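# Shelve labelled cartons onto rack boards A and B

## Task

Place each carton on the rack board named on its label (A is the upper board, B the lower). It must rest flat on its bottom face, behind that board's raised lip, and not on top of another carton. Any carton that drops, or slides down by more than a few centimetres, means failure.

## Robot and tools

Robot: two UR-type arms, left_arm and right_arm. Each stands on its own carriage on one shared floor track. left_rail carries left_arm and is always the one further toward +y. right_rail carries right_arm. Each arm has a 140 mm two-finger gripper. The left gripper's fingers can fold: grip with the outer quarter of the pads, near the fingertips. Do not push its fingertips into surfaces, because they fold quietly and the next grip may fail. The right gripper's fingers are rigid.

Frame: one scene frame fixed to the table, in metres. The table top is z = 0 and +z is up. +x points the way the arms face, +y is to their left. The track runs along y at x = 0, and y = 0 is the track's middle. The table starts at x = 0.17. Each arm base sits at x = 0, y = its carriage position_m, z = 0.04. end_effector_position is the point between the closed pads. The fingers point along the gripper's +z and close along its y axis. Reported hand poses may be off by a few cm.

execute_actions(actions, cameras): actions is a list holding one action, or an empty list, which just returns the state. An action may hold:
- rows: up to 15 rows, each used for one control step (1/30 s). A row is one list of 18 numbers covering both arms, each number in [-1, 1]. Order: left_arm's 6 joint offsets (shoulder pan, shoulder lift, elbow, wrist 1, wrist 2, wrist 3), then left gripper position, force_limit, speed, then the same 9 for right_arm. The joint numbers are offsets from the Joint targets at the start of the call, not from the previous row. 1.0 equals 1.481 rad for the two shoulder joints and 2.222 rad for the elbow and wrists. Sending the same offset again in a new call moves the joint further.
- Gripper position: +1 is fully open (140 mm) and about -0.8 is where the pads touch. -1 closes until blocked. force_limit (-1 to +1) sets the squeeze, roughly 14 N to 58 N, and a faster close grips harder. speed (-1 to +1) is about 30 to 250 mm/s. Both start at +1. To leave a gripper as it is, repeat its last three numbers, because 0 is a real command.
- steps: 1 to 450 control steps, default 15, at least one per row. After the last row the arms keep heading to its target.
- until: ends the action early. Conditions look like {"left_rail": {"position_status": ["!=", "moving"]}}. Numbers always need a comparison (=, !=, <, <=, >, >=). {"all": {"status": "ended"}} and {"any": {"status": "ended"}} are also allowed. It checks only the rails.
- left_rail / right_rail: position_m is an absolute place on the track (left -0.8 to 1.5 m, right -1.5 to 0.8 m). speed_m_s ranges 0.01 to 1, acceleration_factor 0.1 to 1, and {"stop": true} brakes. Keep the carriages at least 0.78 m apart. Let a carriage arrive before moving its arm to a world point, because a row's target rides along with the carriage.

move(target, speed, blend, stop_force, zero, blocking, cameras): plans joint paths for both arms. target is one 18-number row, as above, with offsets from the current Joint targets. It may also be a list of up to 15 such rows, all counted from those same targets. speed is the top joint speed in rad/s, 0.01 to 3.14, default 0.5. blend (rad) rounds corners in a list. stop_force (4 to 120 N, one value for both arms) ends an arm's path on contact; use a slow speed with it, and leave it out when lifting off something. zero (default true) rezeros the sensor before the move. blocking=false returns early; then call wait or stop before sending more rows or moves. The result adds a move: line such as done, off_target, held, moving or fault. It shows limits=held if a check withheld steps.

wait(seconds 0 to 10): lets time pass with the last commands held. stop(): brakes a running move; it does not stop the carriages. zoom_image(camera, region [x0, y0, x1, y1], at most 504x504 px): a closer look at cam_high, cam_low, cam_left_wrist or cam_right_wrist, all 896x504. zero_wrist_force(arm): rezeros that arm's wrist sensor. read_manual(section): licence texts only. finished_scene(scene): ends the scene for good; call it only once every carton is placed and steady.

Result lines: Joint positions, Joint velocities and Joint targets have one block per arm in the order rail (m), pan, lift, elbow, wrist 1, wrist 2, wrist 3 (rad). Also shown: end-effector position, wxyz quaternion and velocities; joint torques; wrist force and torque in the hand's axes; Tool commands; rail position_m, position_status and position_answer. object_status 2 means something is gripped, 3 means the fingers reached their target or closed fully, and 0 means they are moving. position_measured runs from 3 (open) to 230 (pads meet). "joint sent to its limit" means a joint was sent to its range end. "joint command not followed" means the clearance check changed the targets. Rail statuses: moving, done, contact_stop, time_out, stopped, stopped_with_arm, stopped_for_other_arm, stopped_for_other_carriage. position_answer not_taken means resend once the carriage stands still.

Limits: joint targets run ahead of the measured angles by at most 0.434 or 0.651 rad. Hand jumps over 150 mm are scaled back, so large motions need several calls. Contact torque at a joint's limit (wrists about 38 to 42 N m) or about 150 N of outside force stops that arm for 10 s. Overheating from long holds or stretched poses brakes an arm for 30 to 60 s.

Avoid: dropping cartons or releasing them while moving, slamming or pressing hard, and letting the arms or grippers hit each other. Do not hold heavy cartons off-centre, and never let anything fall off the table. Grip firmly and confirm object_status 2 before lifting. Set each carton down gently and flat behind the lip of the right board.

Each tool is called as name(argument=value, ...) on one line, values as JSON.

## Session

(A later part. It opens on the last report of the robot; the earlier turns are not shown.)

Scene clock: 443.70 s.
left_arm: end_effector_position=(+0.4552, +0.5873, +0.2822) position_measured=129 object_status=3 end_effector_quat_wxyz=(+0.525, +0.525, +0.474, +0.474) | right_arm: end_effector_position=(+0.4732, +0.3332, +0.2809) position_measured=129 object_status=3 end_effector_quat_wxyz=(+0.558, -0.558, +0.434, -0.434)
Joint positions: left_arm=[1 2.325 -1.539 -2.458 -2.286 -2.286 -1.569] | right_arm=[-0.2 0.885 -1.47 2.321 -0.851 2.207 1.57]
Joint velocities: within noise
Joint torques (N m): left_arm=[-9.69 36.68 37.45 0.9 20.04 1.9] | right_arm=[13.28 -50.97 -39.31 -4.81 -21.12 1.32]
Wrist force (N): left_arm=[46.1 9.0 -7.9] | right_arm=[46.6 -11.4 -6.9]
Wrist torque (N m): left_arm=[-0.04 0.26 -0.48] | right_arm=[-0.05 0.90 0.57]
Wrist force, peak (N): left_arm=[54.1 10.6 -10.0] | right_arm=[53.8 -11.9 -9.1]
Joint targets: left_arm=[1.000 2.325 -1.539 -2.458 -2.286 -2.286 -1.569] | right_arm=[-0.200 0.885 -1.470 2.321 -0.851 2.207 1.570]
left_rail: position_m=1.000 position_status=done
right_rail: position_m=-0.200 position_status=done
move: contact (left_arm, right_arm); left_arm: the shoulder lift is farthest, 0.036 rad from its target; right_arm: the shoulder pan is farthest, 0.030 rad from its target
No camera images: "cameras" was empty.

move(target=[[0,0.0708,0.0251,-0.0722,0,0,0,1,-1,0,-0.0622,-0.022,0.0634,0,0,0,1,-1],[0,0.1258,0.055,-0.1388,0,0,0,1,-1,0,-0.1129,-0.0485,0.1238,0,0,0,1,-1],[0,0.1667,0.0891,-0.2002,0,0,0,1,-1,0,-0.1523,-0.0796,0.1811,0,0,0,1,-1],[0,0.1951,0.1269,-0.2569,0,0,0,1,-1,0,-0.1814,-0.1145,0.2354,0,0,0,1,-1],[0,0.2123,0.168,-0.3095,0,0,0,1,-1,0,-0.201,-0.1531,0.2871,0,0,0,1,-1],[0,0.2207,0.2121,-0.3592,0,0,0,1,-1,0,-0.2121,-0.1952,0.3365,0,0,0,1,-1]], speed=0.13, blend=0.03, cameras=["cam_high"])

Scene clock: 492.93 s.
left_arm: end_effector_position=(+0.4552, +0.5873, +0.6422) position_measured=129 object_status=3 end_effector_quat_wxyz=(+0.525, +0.525, +0.474, +0.474) | right_arm: end_effector_position=(+0.4733, +0.3334, +0.6410) position_measured=129 object_status=3 end_effector_quat_wxyz=(+0.558, -0.558, +0.434, -0.434)
Joint positions: left_arm=[1 2.325 -1.212 -1.987 -3.084 -2.286 -1.569] | right_arm=[-0.2 0.885 -1.785 1.887 -0.103 2.207 1.57]
Joint velocities: within noise
Joint torques (N m): left_arm=[-35.09 16.16 65.82 5.39 24.59 1.82] | right_arm=[51.04 -35.71 -71.54 -6.07 -27.67 1.19]
Wrist force (N): left_arm=[63.0 -6.0 -11.3] | right_arm=[61.6 8.2 -8.0]
Wrist torque (N m): left_arm=[0.53 0.69 -0.55] | right_arm=[-0.34 1.34 0.21]
Wrist force, peak (N): left_arm=[77.0 -6.1 -13.4] | right_arm=[74.9 8.0 -10.2]
Joint targets: left_arm=[1.000 2.325 -1.212 -1.987 -3.084 -2.286 -1.569] | right_arm=[-0.200 0.885 -1.785 1.887 -0.103 2.207 1.570]
left_rail: position_m=1.000 position_status=done
right_rail: position_m=-0.200 position_status=done
move: done
Images, in order (width x height): cam_high 896x504.

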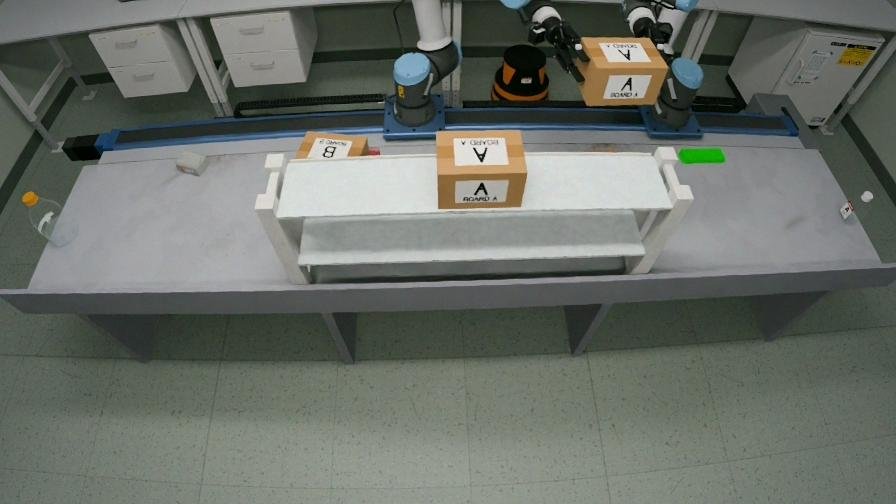

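move(target=[[0.0656,-0.0542,0.0239,0.0122,0.0503,0,0,1,-1,-0.0903,0.0099,-0.0051,-0.0015,-0.0536,0,0,1,-1],[0.115,-0.1153,0.0546,0.0223,0.0898,0,0,1,-1,-0.1714,0.0307,-0.0163,-0.0041,-0.1011,0,0,1,-1],[0.1527,-0.1806,0.0916,0.0288,0.1215,0,0,1,-1,-0.242,0.061,-0.0333,-0.0073,-0.1416,0,0,1,-1],[0.1822,-0.2483,0.1347,0.0308,0.1478,0,0,1,-1,-0.3022,0.0995,-0.0564,-0.0099,-0.1752,0,0,1,-1],[0.2056,-0.318,0.1842,0.0277,0.1699,0,0,1,-1,-0.3532,0.1442,-0.0851,-0.011,-0.2026,0,0,1,-1]], speed=0.12, blend=0.03, cameras=["cam_high","cam_low"])

Scene clock: 507.77 s.
left_arm: end_effector_position=(+0.8044, +0.4775, +0.6424) position_measured=129 object_status=3 end_effector_quat_wxyz=(+0.541, +0.542, +0.454, +0.455) | right_arm: end_effector_position=(+0.8039, +0.2228, +0.6412) position_measured=129 object_status=3 end_effector_quat_wxyz=(+0.542, -0.542, +0.454, -0.454)
Joint positions: left_arm=[1 2.629 -1.683 -1.577 -3.023 -1.909 -1.569] | right_arm=[-0.2 0.362 -1.571 1.698 -0.127 1.757 1.57]
Joint velocities: within noise
Joint torques (N m): left_arm=[-44.17 34.33 62.89 4.12 29.1 1.79] | right_arm=[43.92 -35.66 -70.56 -11.91 -29.3 1.42]
Wrist force (N): left_arm=[65.8 -4.4 -10.9] | right_arm=[64.0 9.7 -7.9]
Wrist torque (N m): left_arm=[0.53 0.59 -0.49] | right_arm=[-0.40 1.34 -0.23]
Wrist force, peak (N): left_arm=[87.7 -6.8 -15.3] | right_arm=[85.4 7.2 -11.6]
Joint targets: left_arm=[1.000 2.629 -1.683 -1.577 -3.023 -1.909 -1.569] | right_arm=[-0.200 0.361 -1.571 1.698 -0.127 1.757 1.570]
left_rail: position_m=1.000 position_status=done
right_rail: position_m=-0.200 position_status=done
move: done
Images, in order (width x height): cam_high 896x504, cam_low 896x504.

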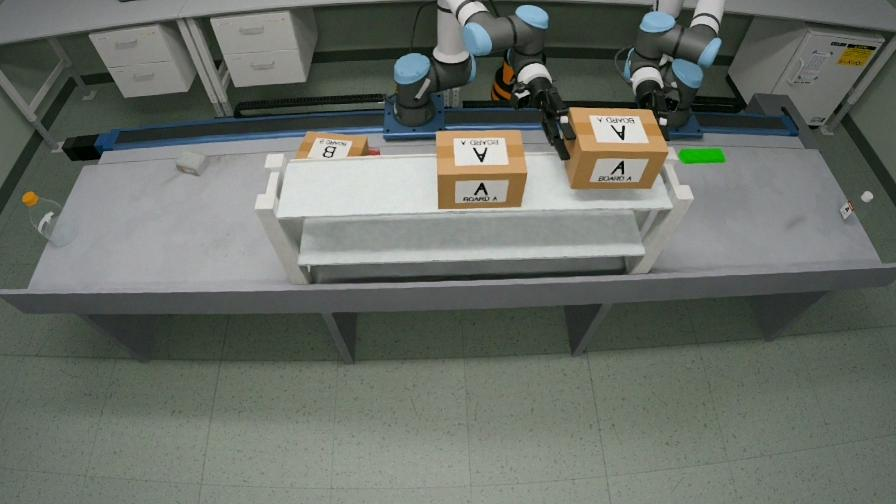

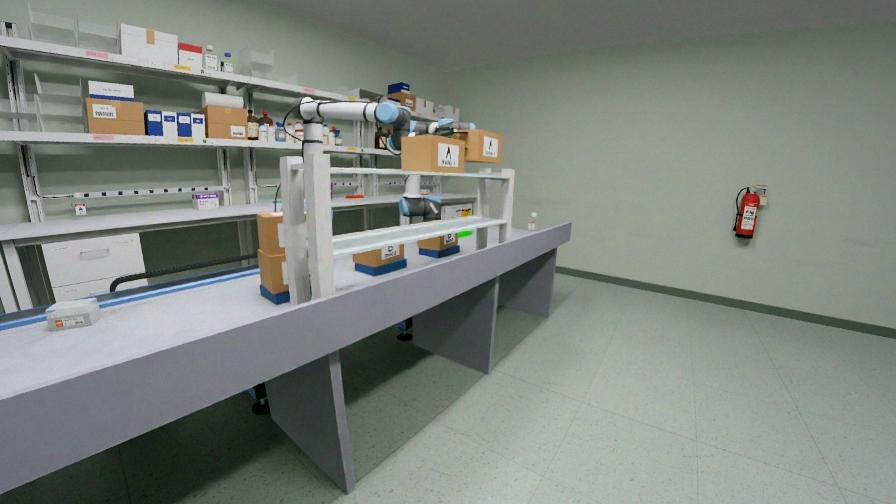

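move(target=[[0,-0.0081,-0.0307,0.0361,0,0,0,1,-1,0,0.0083,0.0303,-0.0359,0,0,0,1,-1],[0,-0.0197,-0.0581,0.0713,0,0,0,1,-1,0,0.0208,0.0583,-0.0722,0,0,0,1,-1]], speed=0.03, blend=0.02, stop_force=8, cameras=["cam_high","cam_low","cam_right_wrist"])

zoom_image(camera="cam_low", region=[380, 110, 540, 200])

Scene clock: 523.40 s.
left_arm: end_effector_position=(+0.8049, +0.4772, +0.5767) position_measured=129 object_status=3 end_effector_quat_wxyz=(+0.541, +0.542, +0.454, +0.455) | right_arm: end_effector_position=(+0.8045, +0.2229, +0.5748) position_measured=129 object_status=3 end_effector_quat_wxyz=(+0.542, -0.542, +0.454, -0.455)
Joint positions: left_arm=[1 2.629 -1.702 -1.672 -2.908 -1.909 -1.569] | right_arm=[-0.2 0.361 -1.55 1.795 -0.246 1.757 1.57]
Joint velocities: within noise
Joint torques (N m): left_arm=[-53.63 58.58 56.16 3.39 21.85 1.7] | right_arm=[55.04 -62.39 -60.21 -3.68 -22.12 1.4]
Wrist force (N): left_arm=[65.8 3.2 -11.8] | right_arm=[67.2 0.6 -9.1]
Wrist torque (N m): left_arm=[0.10 0.60 -0.25] | right_arm=[-0.04 1.49 0.32]
Wrist force, peak (N): left_arm=[69.5 -3.1 -11.9] | right_arm=[68.8 -5.3 -11.3]
Joint targets: left_arm=[1.000 2.629 -1.702 -1.672 -2.908 -1.909 -1.569] | right_arm=[-0.200 0.361 -1.550 1.795 -0.246 1.757 1.570]
left_rail: position_m=1.000 position_status=done
right_rail: position_m=-0.200 position_status=done
move: contact (left_arm, right_arm); path passed 1 of 2 targets; left_arm: the wrist 1 is farthest, 0.044 rad from its target; right_arm: the wrist 1 is farthest, 0.041 rad from its target
camera_calibration:
cam_right_wrist: T_world_to_cam=[[-0.0297168, 0.0524216, -0.998183, 0.597311], [-0.487885, 0.870826, 0.0602579, 0.16349], [0.872402, 0.488789, -0.000302437, -0.628863], [0, 0, 0, 1]] pos_world=[0.646136, 0.133698, 0.586184]
Images, in order (width x height): cam_high 896x504, cam_low 896x504, cam_right_wrist 896x504.

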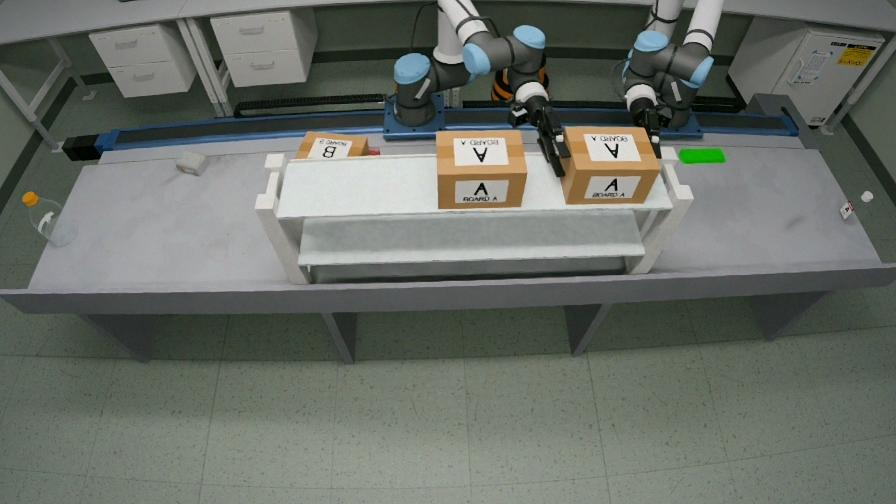

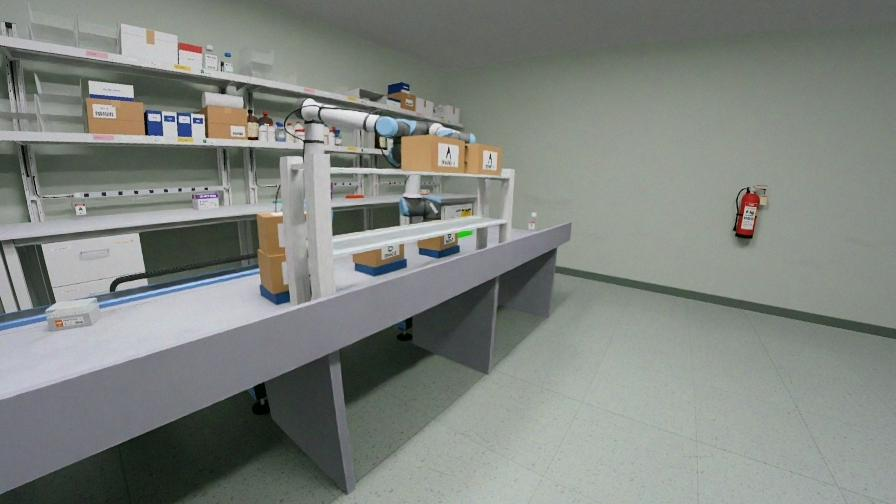

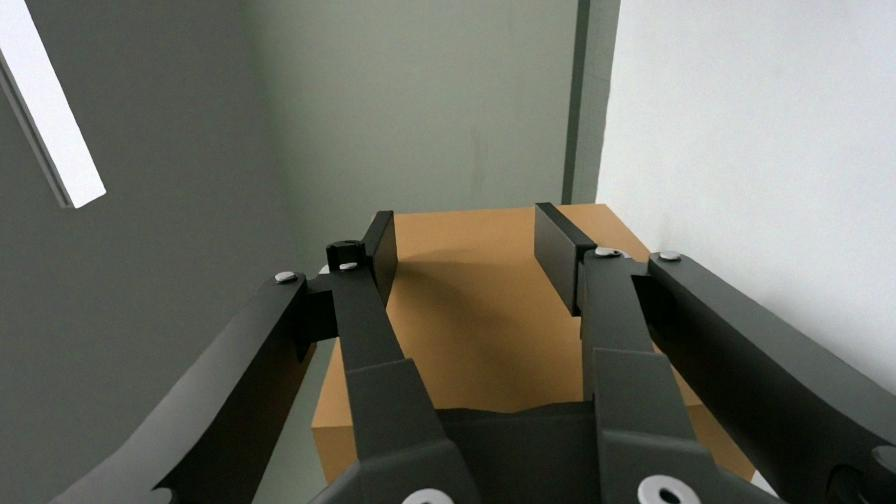

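Scaled by 3.150.

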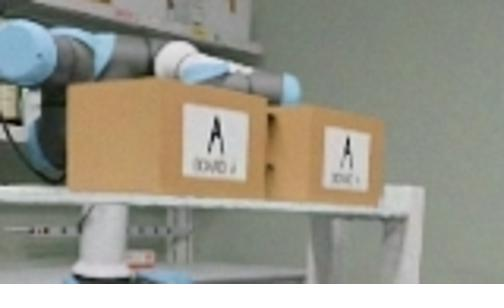

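move(target=[[0.0339,0.0271,-0.0203,0.0022,0.0226,0,0,1,-1,-0.0395,-0.0243,0.0161,0.0001,-0.0263,0,0,1,-1],[0.0339,0.0394,0.0191,-0.0454,0.0226,0,0,1,-1,-0.0395,-0.037,-0.0237,0.0483,-0.0263,0,0,1,-1],[0.0406,0.3752,-0.2313,-0.0193,0.1171,0,0,1,-1,0.3816,-0.1789,0.1241,-0.0044,0.3439,0,0,1,-1]], speed=[0.08,0.2,0.4], cameras=["cam_high","cam_low"])

execute_actions(actions=[{"left_rail":{"position_m":0.13},"right_rail":{"position_m":-1.07},"steps":200,"until":{"all":{"status":"ended"}}}])

Scene clock: 560.40 s.
left_arm: end_effector_position=(+0.5188, +0.5839, +0.5507) position_measured=129 object_status=3 end_effector_quat_wxyz=(+0.584, +0.585, +0.398, +0.399) | right_arm: end_effector_position=(+0.4444, +0.2202, +0.5506) position_measured=129 object_status=3 end_effector_quat_wxyz=(+0.494, -0.494, +0.506, -0.506)
Joint positions: left_arm=[1 2.69 -1.146 -2.186 -2.951 -1.649 -1.569] | right_arm=[-0.2 0.927 -1.815 2.071 -0.256 2.521 1.57]
Joint velocities: within noise
Joint torques (N m): left_arm=[9.92 26.73 41.1 5.67 1.59 1.63] | right_arm=[18.27 -43.47 -39.46 -3.18 0.95 1.64]
Wrist force (N): left_arm=[5.5 -4.8 -0.4] | right_arm=[-0.9 4.0 2.1]
Wrist torque (N m): left_arm=[-0.44 -1.41 -0.11] | right_arm=[0.99 0.46 0.14]
Wrist force, peak (N): left_arm=[66.1 3.4 -11.6] | right_arm=[67.6 1.0 -9.1]
Joint targets: left_arm=[1.000 2.690 -1.146 -2.186 -2.951 -1.649 -1.569] | right_arm=[-0.200 0.927 -1.815 2.071 -0.256 2.521 1.570]
left_rail: position_m=1.000 position_status=done
right_rail: position_m=-0.200 position_status=done
move: done
Images, in order (width x height): cam_high 896x504, cam_low 896x504.

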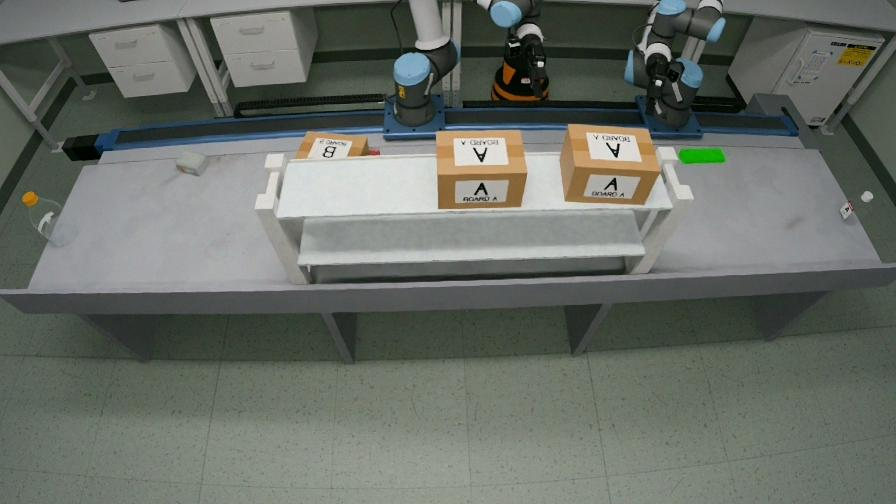

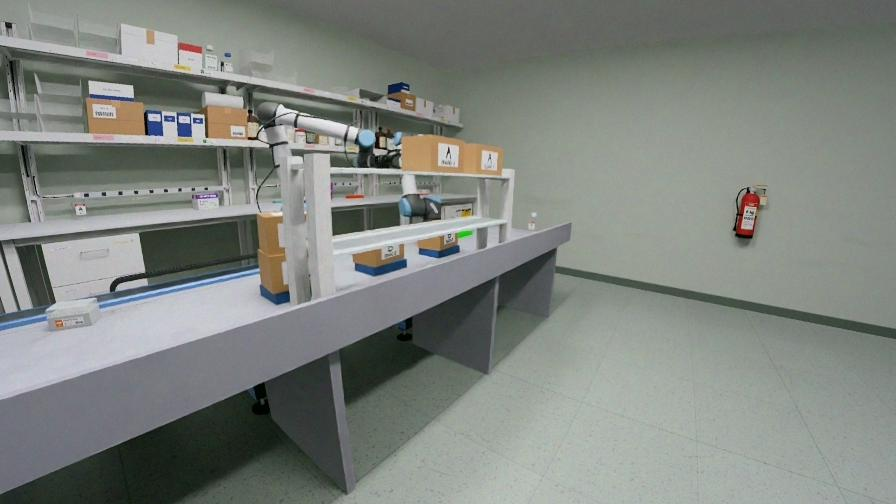

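Scene clock: 563.23 s.
left_arm: end_effector_position=(+0.5187, -0.2860, +0.5507) position_measured=129 object_status=3 end_effector_quat_wxyz=(+0.584, +0.585, +0.398, +0.399) end_effector_velocity=(+0.000, +0.000, +0.001) end_effector_angular_velocity=(+0.000, -0.001, +0.002) | right_arm: end_effector_position=(+0.4443, -0.6497, +0.5505) position_measured=129 object_status=3 end_effector_quat_wxyz=(+0.494, -0.494, +0.506, -0.506) end_effector_velocity=(+0.000, -0.001, +0.001) end_effector_angular_velocity=(+0.001, -0.001, -0.001)
Joint positions: left_arm=[0.13 2.69 -1.146 -2.186 -2.951 -1.649 -1.569] | right_arm=[-1.07 0.927 -1.815 2.071 -0.256 2.521 1.57]
Joint velocities: left_arm=[-0.001 0.001 0.002 -0.001 0 -0.001 0] | right_arm=[-0.001 -0.001 -0.001 0 -0.001 0 0]
Joint torques (N m): left_arm=[6.55 20.24 49.21 3.86 -0.87 1.65] | right_arm=[9.98 -15.43 -47.06 0.03 0.11 1.48]
Wrist force (N): left_arm=[5.5 -4.8 -0.5] | right_arm=[-0.9 3.8 2.0]
Wrist torque (N m): left_arm=[-0.45 -1.41 -0.10] | right_arm=[0.97 0.47 0.14]
Wrist force, peak (N): left_arm=[7.3 -4.9 -1.2] | right_arm=[-2.2 4.2 2.2]
Joint targets: left_arm=[0.130 2.690 -1.146 -2.186 -2.951 -1.649 -1.569] | right_arm=[-1.070 0.927 -1.815 2.071 -0.256 2.521 1.570]
Tool commands: left_gripper/position=+0.0 left_gripper/force_limit=+1.0 left_gripper/speed=-1.0 right_gripper/position=+0.0 right_gripper/force_limit=+1.0 right_gripper/speed=-1.0
left_rail: position_m=0.130 position_status=done
right_rail: position_m=-1.070 position_status=done
camera_calibration:
cam_left_wrist: T_world_to_cam=[[0.060316, 0.0129832, 0.998095, -0.568704], [-0.631773, -0.773651, 0.0482423, 0.0835127], [0.772803, -0.633479, -0.0384611, -0.373939], [0, 0, 0, 1]] pos_world=[0.376045, -0.16489, 0.549209]
cam_right_wrist: T_world_to_cam=[[-0.0196291, 0.0569889, -0.998182, 0.606712], [-0.306142, 0.950077, 0.0602627, 0.719787], [0.951783, 0.306768, -0.00120243, -0.0412205], [0, 0, 0, 1]] pos_world=[0.271499, -0.705784, 0.562183]

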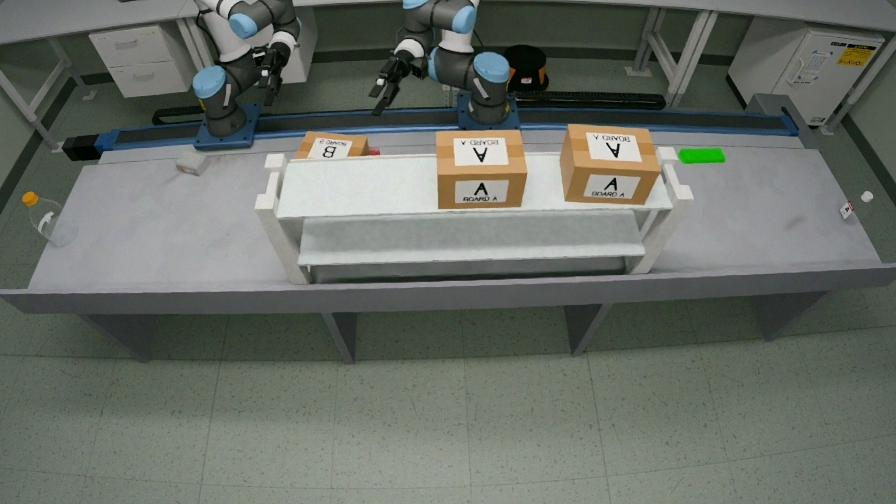

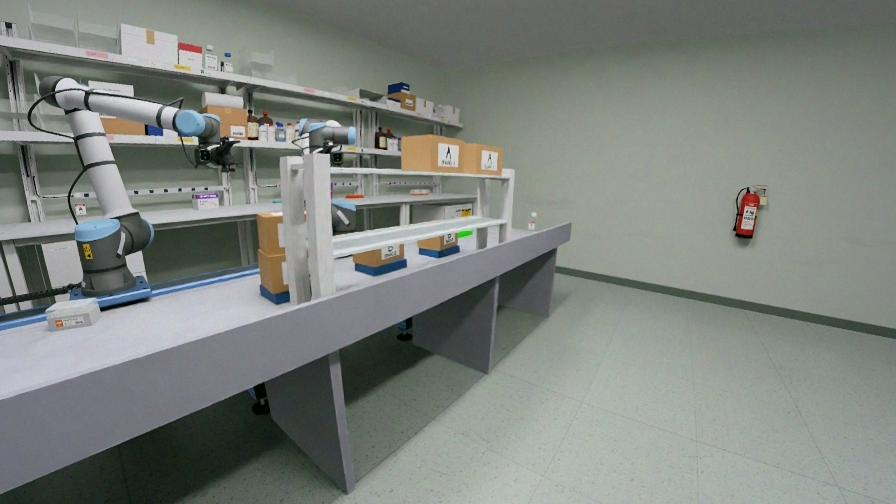

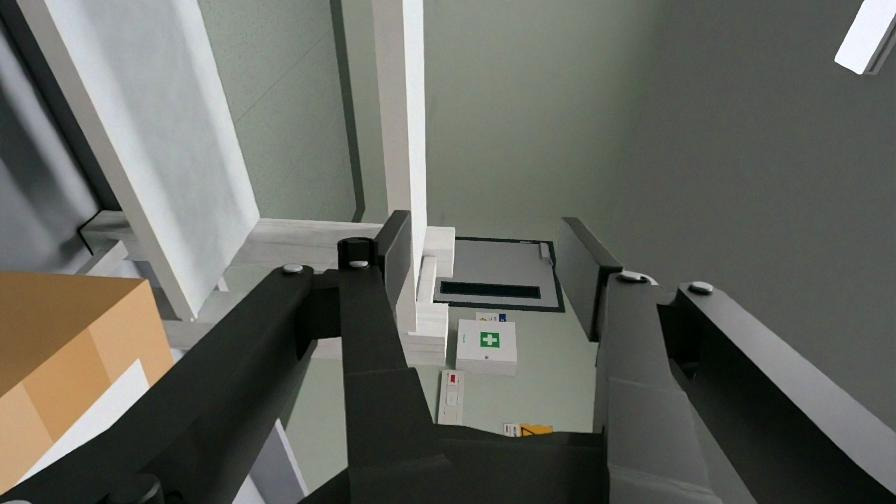

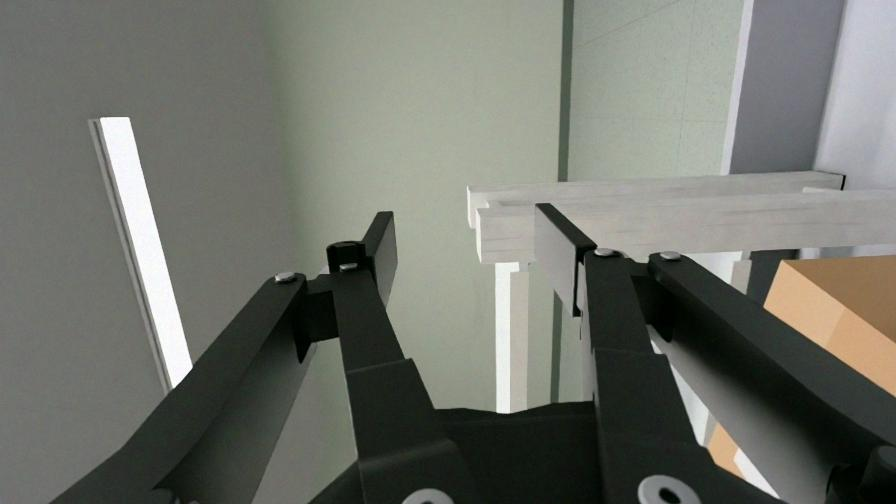

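zoom_image(camera="cam_high", region=[420, 110, 700, 240])

zoom_image(camera="cam_low", region=[380, 110, 540, 200])

Scaled by 1.800.

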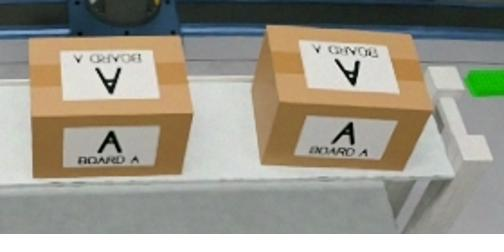

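Scaled by 3.150.

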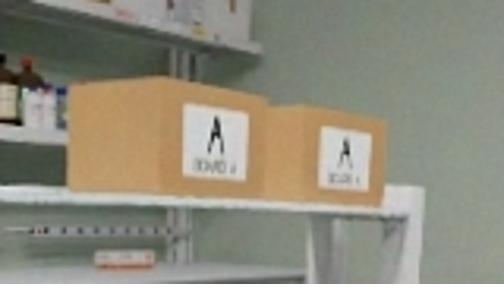

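move(target=[0,-0.2117,-0.1562,0.2974,0,0,0.0,1,-1,0,0.1999,0.1383,-0.2716,0,0,0.0,1,-1], speed=0.4, cameras=[])

move(target=[-0.1635,-0.0878,0.0543,0.0042,-0.1090,0,0.0,1,-1,0.0529,0.0941,-0.0750,0.0123,0.0352,0,0.0,1,-1], speed=0.06, stop_force=7, cameras=["cam_left_wrist","cam_right_wrist"])

move(target=[-0.0363,-0.0195,0.0121,0.0009,-0.0242,0,0.0,1,-1,0.0118,0.0209,-0.0167,0.0027,0.0078,0,0.0,1,-1], speed=0.02, stop_force=38, cameras=[])

Scene clock: 594.30 s.
left_arm: end_effector_position=(+0.5187, -0.2860, +0.2798) position_measured=129 object_status=3 end_effector_quat_wxyz=(+0.584, +0.585, +0.398, +0.399) | right_arm: end_effector_position=(+0.4444, -0.6496, +0.2798) position_measured=129 object_status=3 end_effector_quat_wxyz=(+0.494, -0.494, +0.506, -0.506)
Joint positions: left_arm=[0.13 2.69 -1.46 -2.533 -2.29 -1.649 -1.569] | right_arm=[-1.07 0.927 -1.519 2.378 -0.859 2.521 1.57]
Joint velocities: within noise
Joint torques (N m): left_arm=[-2.46 12.11 26.12 6.08 -1.29 1.83] | right_arm=[-5.82 -22.71 -24.92 -2.94 -1.77 1.56]
Wrist force (N): left_arm=[5.6 -4.9 -0.5] | right_arm=[-0.7 3.8 2.1]
Wrist torque (N m): left_arm=[-0.46 -1.45 -0.10] | right_arm=[0.95 0.42 0.15]
Wrist force, peak (N): left_arm=[5.8 -6.4 -0.8] | right_arm=[-0.5 5.5 2.0]
Joint targets: left_arm=[0.130 2.690 -1.460 -2.533 -2.290 -1.649 -1.569] | right_arm=[-1.070 0.927 -1.519 2.378 -0.859 2.521 1.570]
left_rail: position_m=0.130 position_status=done
right_rail: position_m=-1.070 position_status=done
move: done
No camera images: "cameras" was empty.

Scene clock: 598.23 s.
left_arm: end_effector_position=(+0.5104, -0.3434, +0.2810) position_measured=129 object_status=3 end_effector_quat_wxyz=(+0.584, +0.585, +0.398, +0.399) | right_arm: end_effector_position=(+0.4578, -0.5913, +0.2809) position_measured=129 object_status=3 end_effector_quat_wxyz=(+0.494, -0.494, +0.506, -0.506)
Joint positions: left_arm=[0.13 2.529 -1.546 -2.453 -2.284 -1.81 -1.569] | right_arm=[-1.07 0.979 -1.426 2.267 -0.841 2.573 1.57]
Joint velocities: within noise
Joint torques (N m): left_arm=[5.36 44.84 27.97 0.85 3.36 1.6] | right_arm=[-10.26 -62.64 -29.19 -2.79 -4 1.83]
Wrist force (N): left_arm=[12.0 -4.9 -0.4] | right_arm=[6.4 1.8 1.1]
Wrist torque (N m): left_arm=[-0.52 -1.30 -0.14] | right_arm=[1.09 0.68 0.41]
Wrist force, peak (N): left_arm=[24.1 -3.4 -4.4] | right_arm=[17.3 -1.1 -1.9]
Joint targets: left_arm=[0.130 2.529 -1.546 -2.453 -2.284 -1.810 -1.569] | right_arm=[-1.070 0.979 -1.426 2.267 -0.841 2.573 1.570]
left_rail: position_m=0.130 position_status=done
right_rail: position_m=-1.070 position_status=done
move: contact (left_arm, right_arm); left_arm: the shoulder pan is farthest, 0.081 rad from its target; right_arm: the elbow is farthest, 0.056 rad from its target
camera_calibration:
cam_left_wrist: T_world_to_cam=[[0.0601782, 0.012975, 0.998103, -0.298217], [-0.631722, -0.773698, 0.0481459, 0.0467287], [0.772855, -0.633421, -0.0383632, -0.414279], [0, 0, 0, 1]] pos_world=[0.367643, -0.22239, 0.279509]
cam_right_wrist: T_world_to_cam=[[-0.0196048, 0.0568922, -0.998188, 0.334477], [-0.306235, 0.950053, 0.0601633, 0.684818], [0.951754, 0.306859, -0.0012032, -0.072211], [0, 0, 0, 1]] pos_world=[0.284999, -0.647483, 0.292583]
Images, in order (width x height): cam_left_wrist 896x504, cam_right_wrist 896x504.

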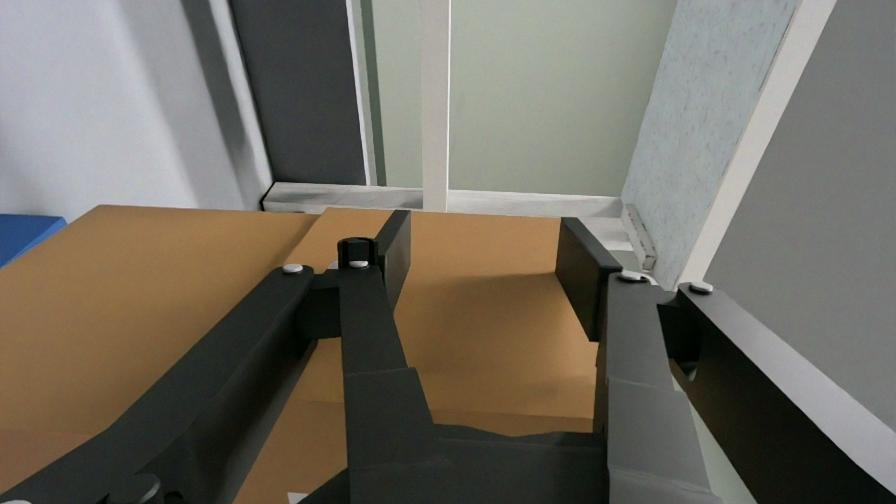

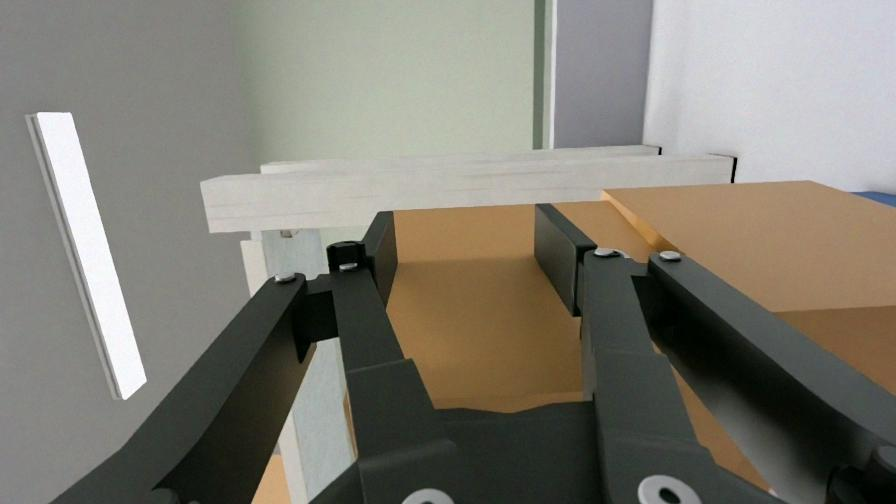

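Scene clock: 599.77 s.
left_arm: end_effector_position=(+0.5099, -0.3454, +0.2809) position_measured=129 object_status=3 end_effector_quat_wxyz=(+0.584, +0.585, +0.398, +0.399) | right_arm: end_effector_position=(+0.4583, -0.5891, +0.2809) position_measured=129 object_status=3 end_effector_quat_wxyz=(+0.494, -0.494, +0.506, -0.506)
Joint positions: left_arm=[0.13 2.523 -1.55 -2.45 -2.284 -1.816 -1.569] | right_arm=[-1.07 0.981 -1.422 2.263 -0.84 2.576 1.57]
Joint velocities: within noise
Joint torques (N m): left_arm=[-16.89 41.39 33.54 1.05 19.94 1.81] | right_arm=[3.06 -54.7 -42.83 -5.64 -21.25 1.6]
Wrist force (N): left_arm=[49.2 -0.4 -7.7] | right_arm=[42.3 -7.7 -8.3]
Wrist torque (N m): left_arm=[-0.78 -0.62 -0.25] | right_arm=[1.23 1.63 0.60]
Wrist force, peak (N): left_arm=[55.3 -0.5 -8.8] | right_arm=[47.7 -7.6 -10.2]
Joint targets: left_arm=[0.130 2.523 -1.550 -2.450 -2.284 -1.816 -1.569] | right_arm=[-1.070 0.981 -1.422 2.262 -0.840 2.576 1.570]
left_rail: position_m=0.130 position_status=done
right_rail: position_m=-1.070 position_status=done
move: contact (left_arm, right_arm); left_arm: the wrist 2 is farthest, 0.048 rad from its target; right_arm: the elbow is farthest, 0.033 rad from its target
No camera images: "cameras" was empty.

move(target=[[0,0.0517,0.0169,-0.0513,0,0,0,1,-1,0,-0.0427,-0.0141,0.0425,0,0,0,1,-1],[0,0.0953,0.0364,-0.1,0,0,0,1,-1,0,-0.0804,-0.0307,0.0842,0,0,0,1,-1]], speed=0.1, blend=0.02)

Scene clock: 647.83 s.
left_arm: end_effector_position=(+0.5098, -0.3454, +0.3658) position_measured=129 object_status=3 end_effector_quat_wxyz=(+0.584, +0.585, +0.398, +0.399) | right_arm: end_effector_position=(+0.4583, -0.5890, +0.3658) position_measured=129 object_status=3 end_effector_quat_wxyz=(+0.494, -0.494, +0.506, -0.506)
Joint positions: left_arm=[0.13 2.523 -1.408 -2.369 -2.506 -1.816 -1.569] | right_arm=[-1.07 0.981 -1.541 2.194 -0.653 2.576 1.57]
Joint velocities: within noise
Joint torques (N m): left_arm=[-36.91 44.02 59.24 4.27 14.47 1.6] | right_arm=[21.53 -60.84 -68.53 -4.17 -17.65 1.65]
Wrist force (N): left_arm=[51.6 -12.1 -7.6] | right_arm=[43.1 10.5 -5.8]
Wrist torque (N m): left_arm=[-0.42 -0.56 -0.22] | right_arm=[0.88 1.68 0.27]
Wrist force, peak (N): left_arm=[59.4 -12.2 -9.1] | right_arm=[50.3 10.5 -6.7]
Joint targets: left_arm=[0.130 2.523 -1.408 -2.369 -2.506 -1.816 -1.569] | right_arm=[-1.070 0.981 -1.541 2.194 -0.653 2.576 1.570]
left_rail: position_m=0.130 position_status=done
right_rail: position_m=-1.070 position_status=done
move: done
camera_calibration:
cam_left_wrist: T_world_to_cam=[[0.0603235, 0.0128744, 0.998096, -0.382974], [-0.631328, -0.77402, 0.0481407, 0.0405613], [0.773166, -0.63303, -0.0385636, -0.411857], [0, 0, 0, 1]] pos_world=[0.367144, -0.224392, 0.364409]
cam_right_wrist: T_world_to_cam=[[-0.0195108, 0.0570279, -0.998182, 0.419055], [-0.305757, 0.950201, 0.0602631, 0.677511], [0.95191, 0.306377, -0.00110249, -0.0737144], [0, 0, 0, 1]] pos_world=[0.285499, -0.645085, 0.377383]

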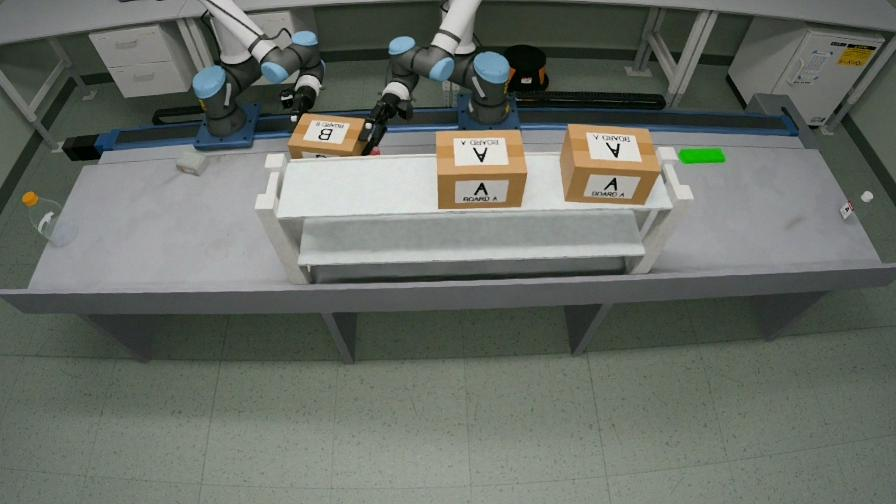

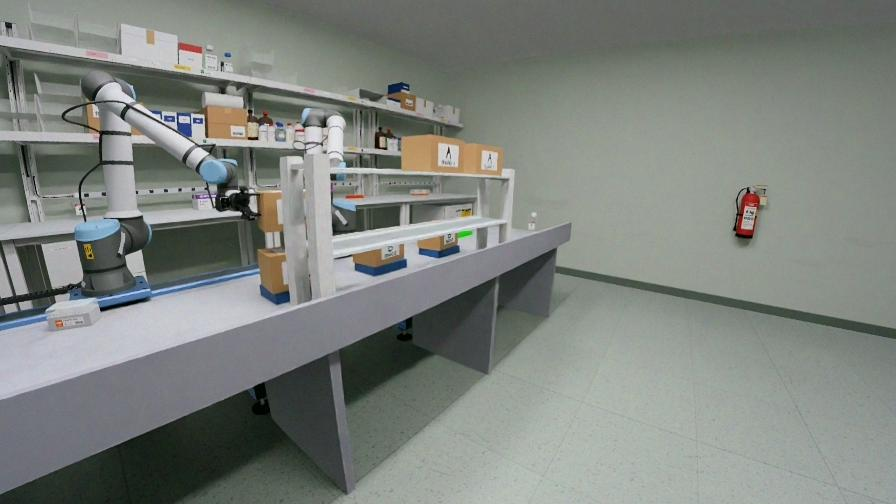

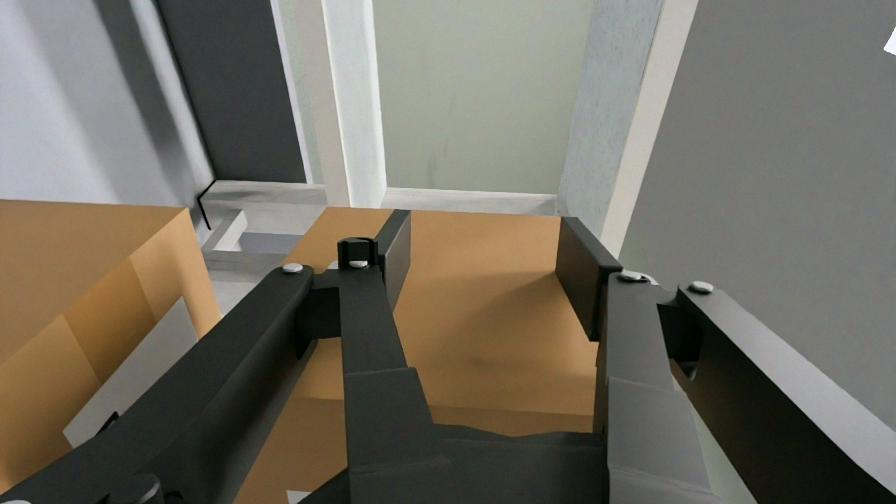

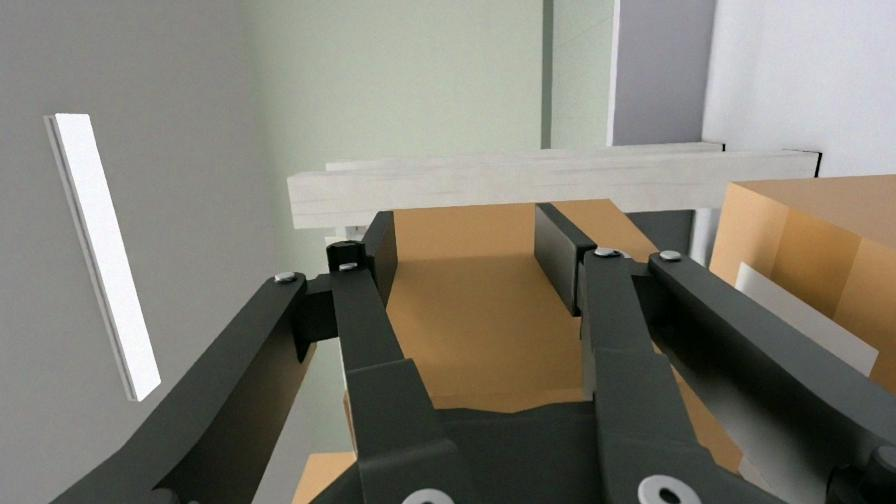

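move(target=[[0.0678,0.0099,-0.0053,-0.0014,0.0366,0,0,1,-1,-0.0204,0.0358,-0.0257,0.0018,-0.0221,0,0,1,-1],[0.1243,0.0087,-0.0046,-0.0012,0.0658,0,0,1,-1,-0.0425,0.0658,-0.0484,0.0045,-0.0454,0,0,1,-1],[0.1934,-0.0248,0.0133,0.0032,0.0947,0,0,1,-1,-0.0946,0.1085,-0.083,0.0107,-0.0973,0,0,1,-1],[0.2263,-0.0768,0.0439,0.0073,0.0995,0,0,1,-1,-0.1502,0.1427,-0.1122,0.0171,-0.1514,0,0,1,-1],[0.252,-0.129,0.0783,0.0077,0.0995,0,0,1,-1,-0.1986,0.1822,-0.1477,0.0262,-0.2008,0,0,1,-1],[0.26,-0.1866,0.1203,0.0041,0.0878,0,0,1,-1,-0.248,0.2188,-0.1822,0.0364,-0.2508,0,0,1,-1]], speed=0.1, blend=0.02)

Scene clock: 697.40 s.
left_arm: end_effector_position=(+0.8064, -0.2235, +0.3658) position_measured=129 object_status=3 end_effector_quat_wxyz=(+0.543, +0.544, +0.452, +0.452) | right_arm: end_effector_position=(+0.8018, -0.4724, +0.3658) position_measured=129 object_status=3 end_effector_quat_wxyz=(+0.540, -0.540, +0.457, -0.457)
Joint positions: left_arm=[0.13 2.908 -1.685 -2.102 -2.497 -1.621 -1.569] | right_arm=[-1.07 0.614 -1.217 1.79 -0.572 2.019 1.57]
Joint velocities: within noise
Joint torques (N m): left_arm=[-34.63 43.25 58.68 4.65 12.75 1.77] | right_arm=[34.89 -60.26 -63.75 -3.68 -25.19 1.59]
Wrist force (N): left_arm=[59.3 -14.2 -8.9] | right_arm=[50.2 7.8 -6.6]
Wrist torque (N m): left_arm=[-0.02 -0.39 0.20] | right_arm=[1.06 1.99 0.41]
Wrist force, peak (N): left_arm=[76.7 -13.6 -12.0] | right_arm=[66.8 9.0 -9.5]
Joint targets: left_arm=[0.130 2.908 -1.685 -2.102 -2.497 -1.621 -1.569] | right_arm=[-1.070 0.614 -1.217 1.789 -0.572 2.019 1.570]
left_rail: position_m=0.130 position_status=done
right_rail: position_m=-1.070 position_status=done
move: done
camera_calibration:
cam_left_wrist: T_world_to_cam=[[0.0568598, 0.0241186, 0.998091, -0.397025], [-0.473906, -0.879253, 0.0482447, 0.171601], [0.878738, -0.475745, -0.0385642, -0.614007], [0, 0, 0, 1]] pos_world=[0.643449, -0.131654, 0.36431]
cam_right_wrist: T_world_to_cam=[[-0.0300627, 0.0523583, -0.998176, 0.42544], [-0.479667, 0.875372, 0.0603632, 0.775779], [0.876935, 0.480607, -0.00120143, -0.293901], [0, 0, 0, 1]] pos_world=[0.642638, -0.560119, 0.377483]

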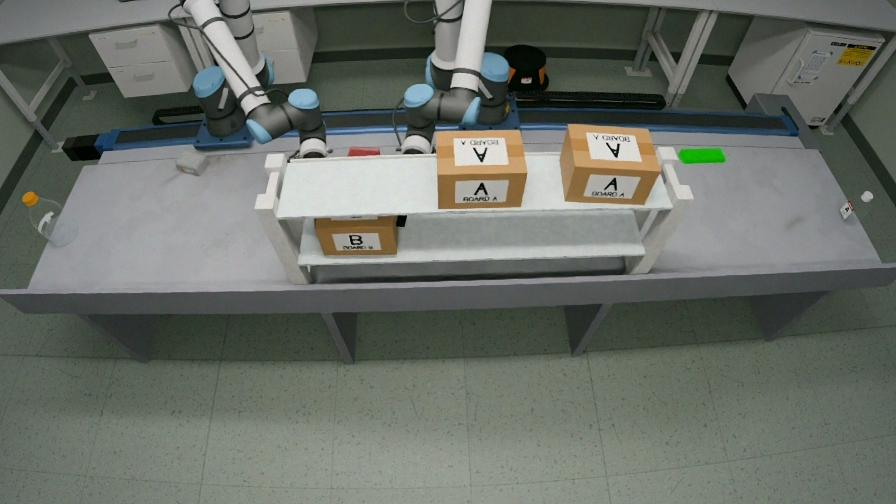

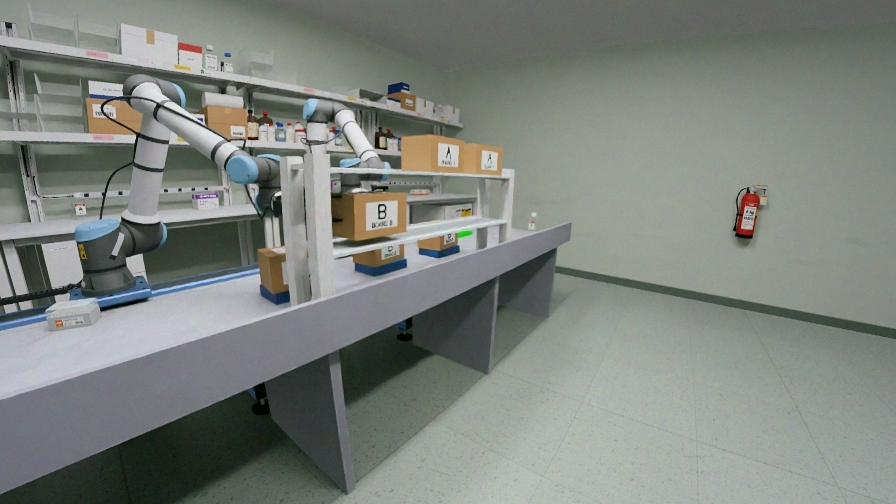

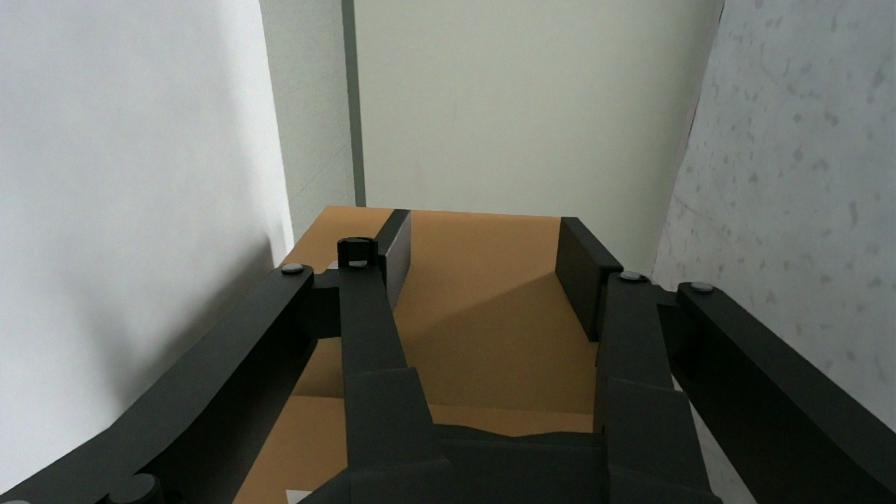

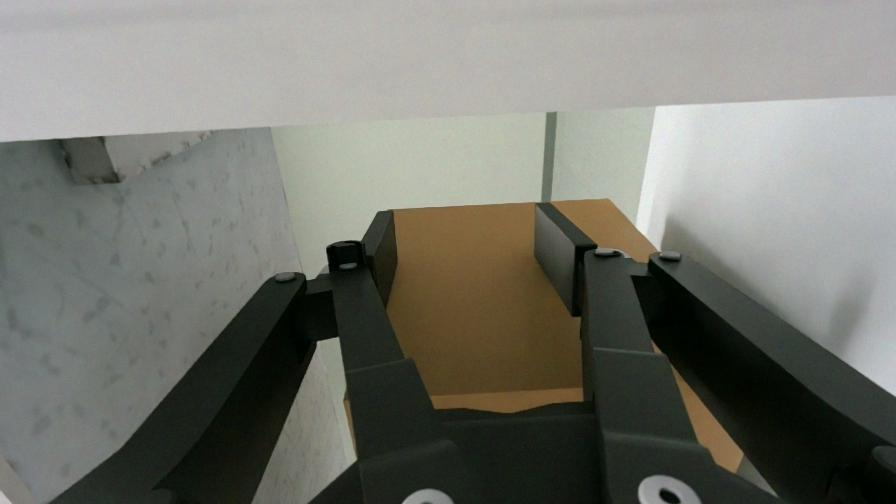

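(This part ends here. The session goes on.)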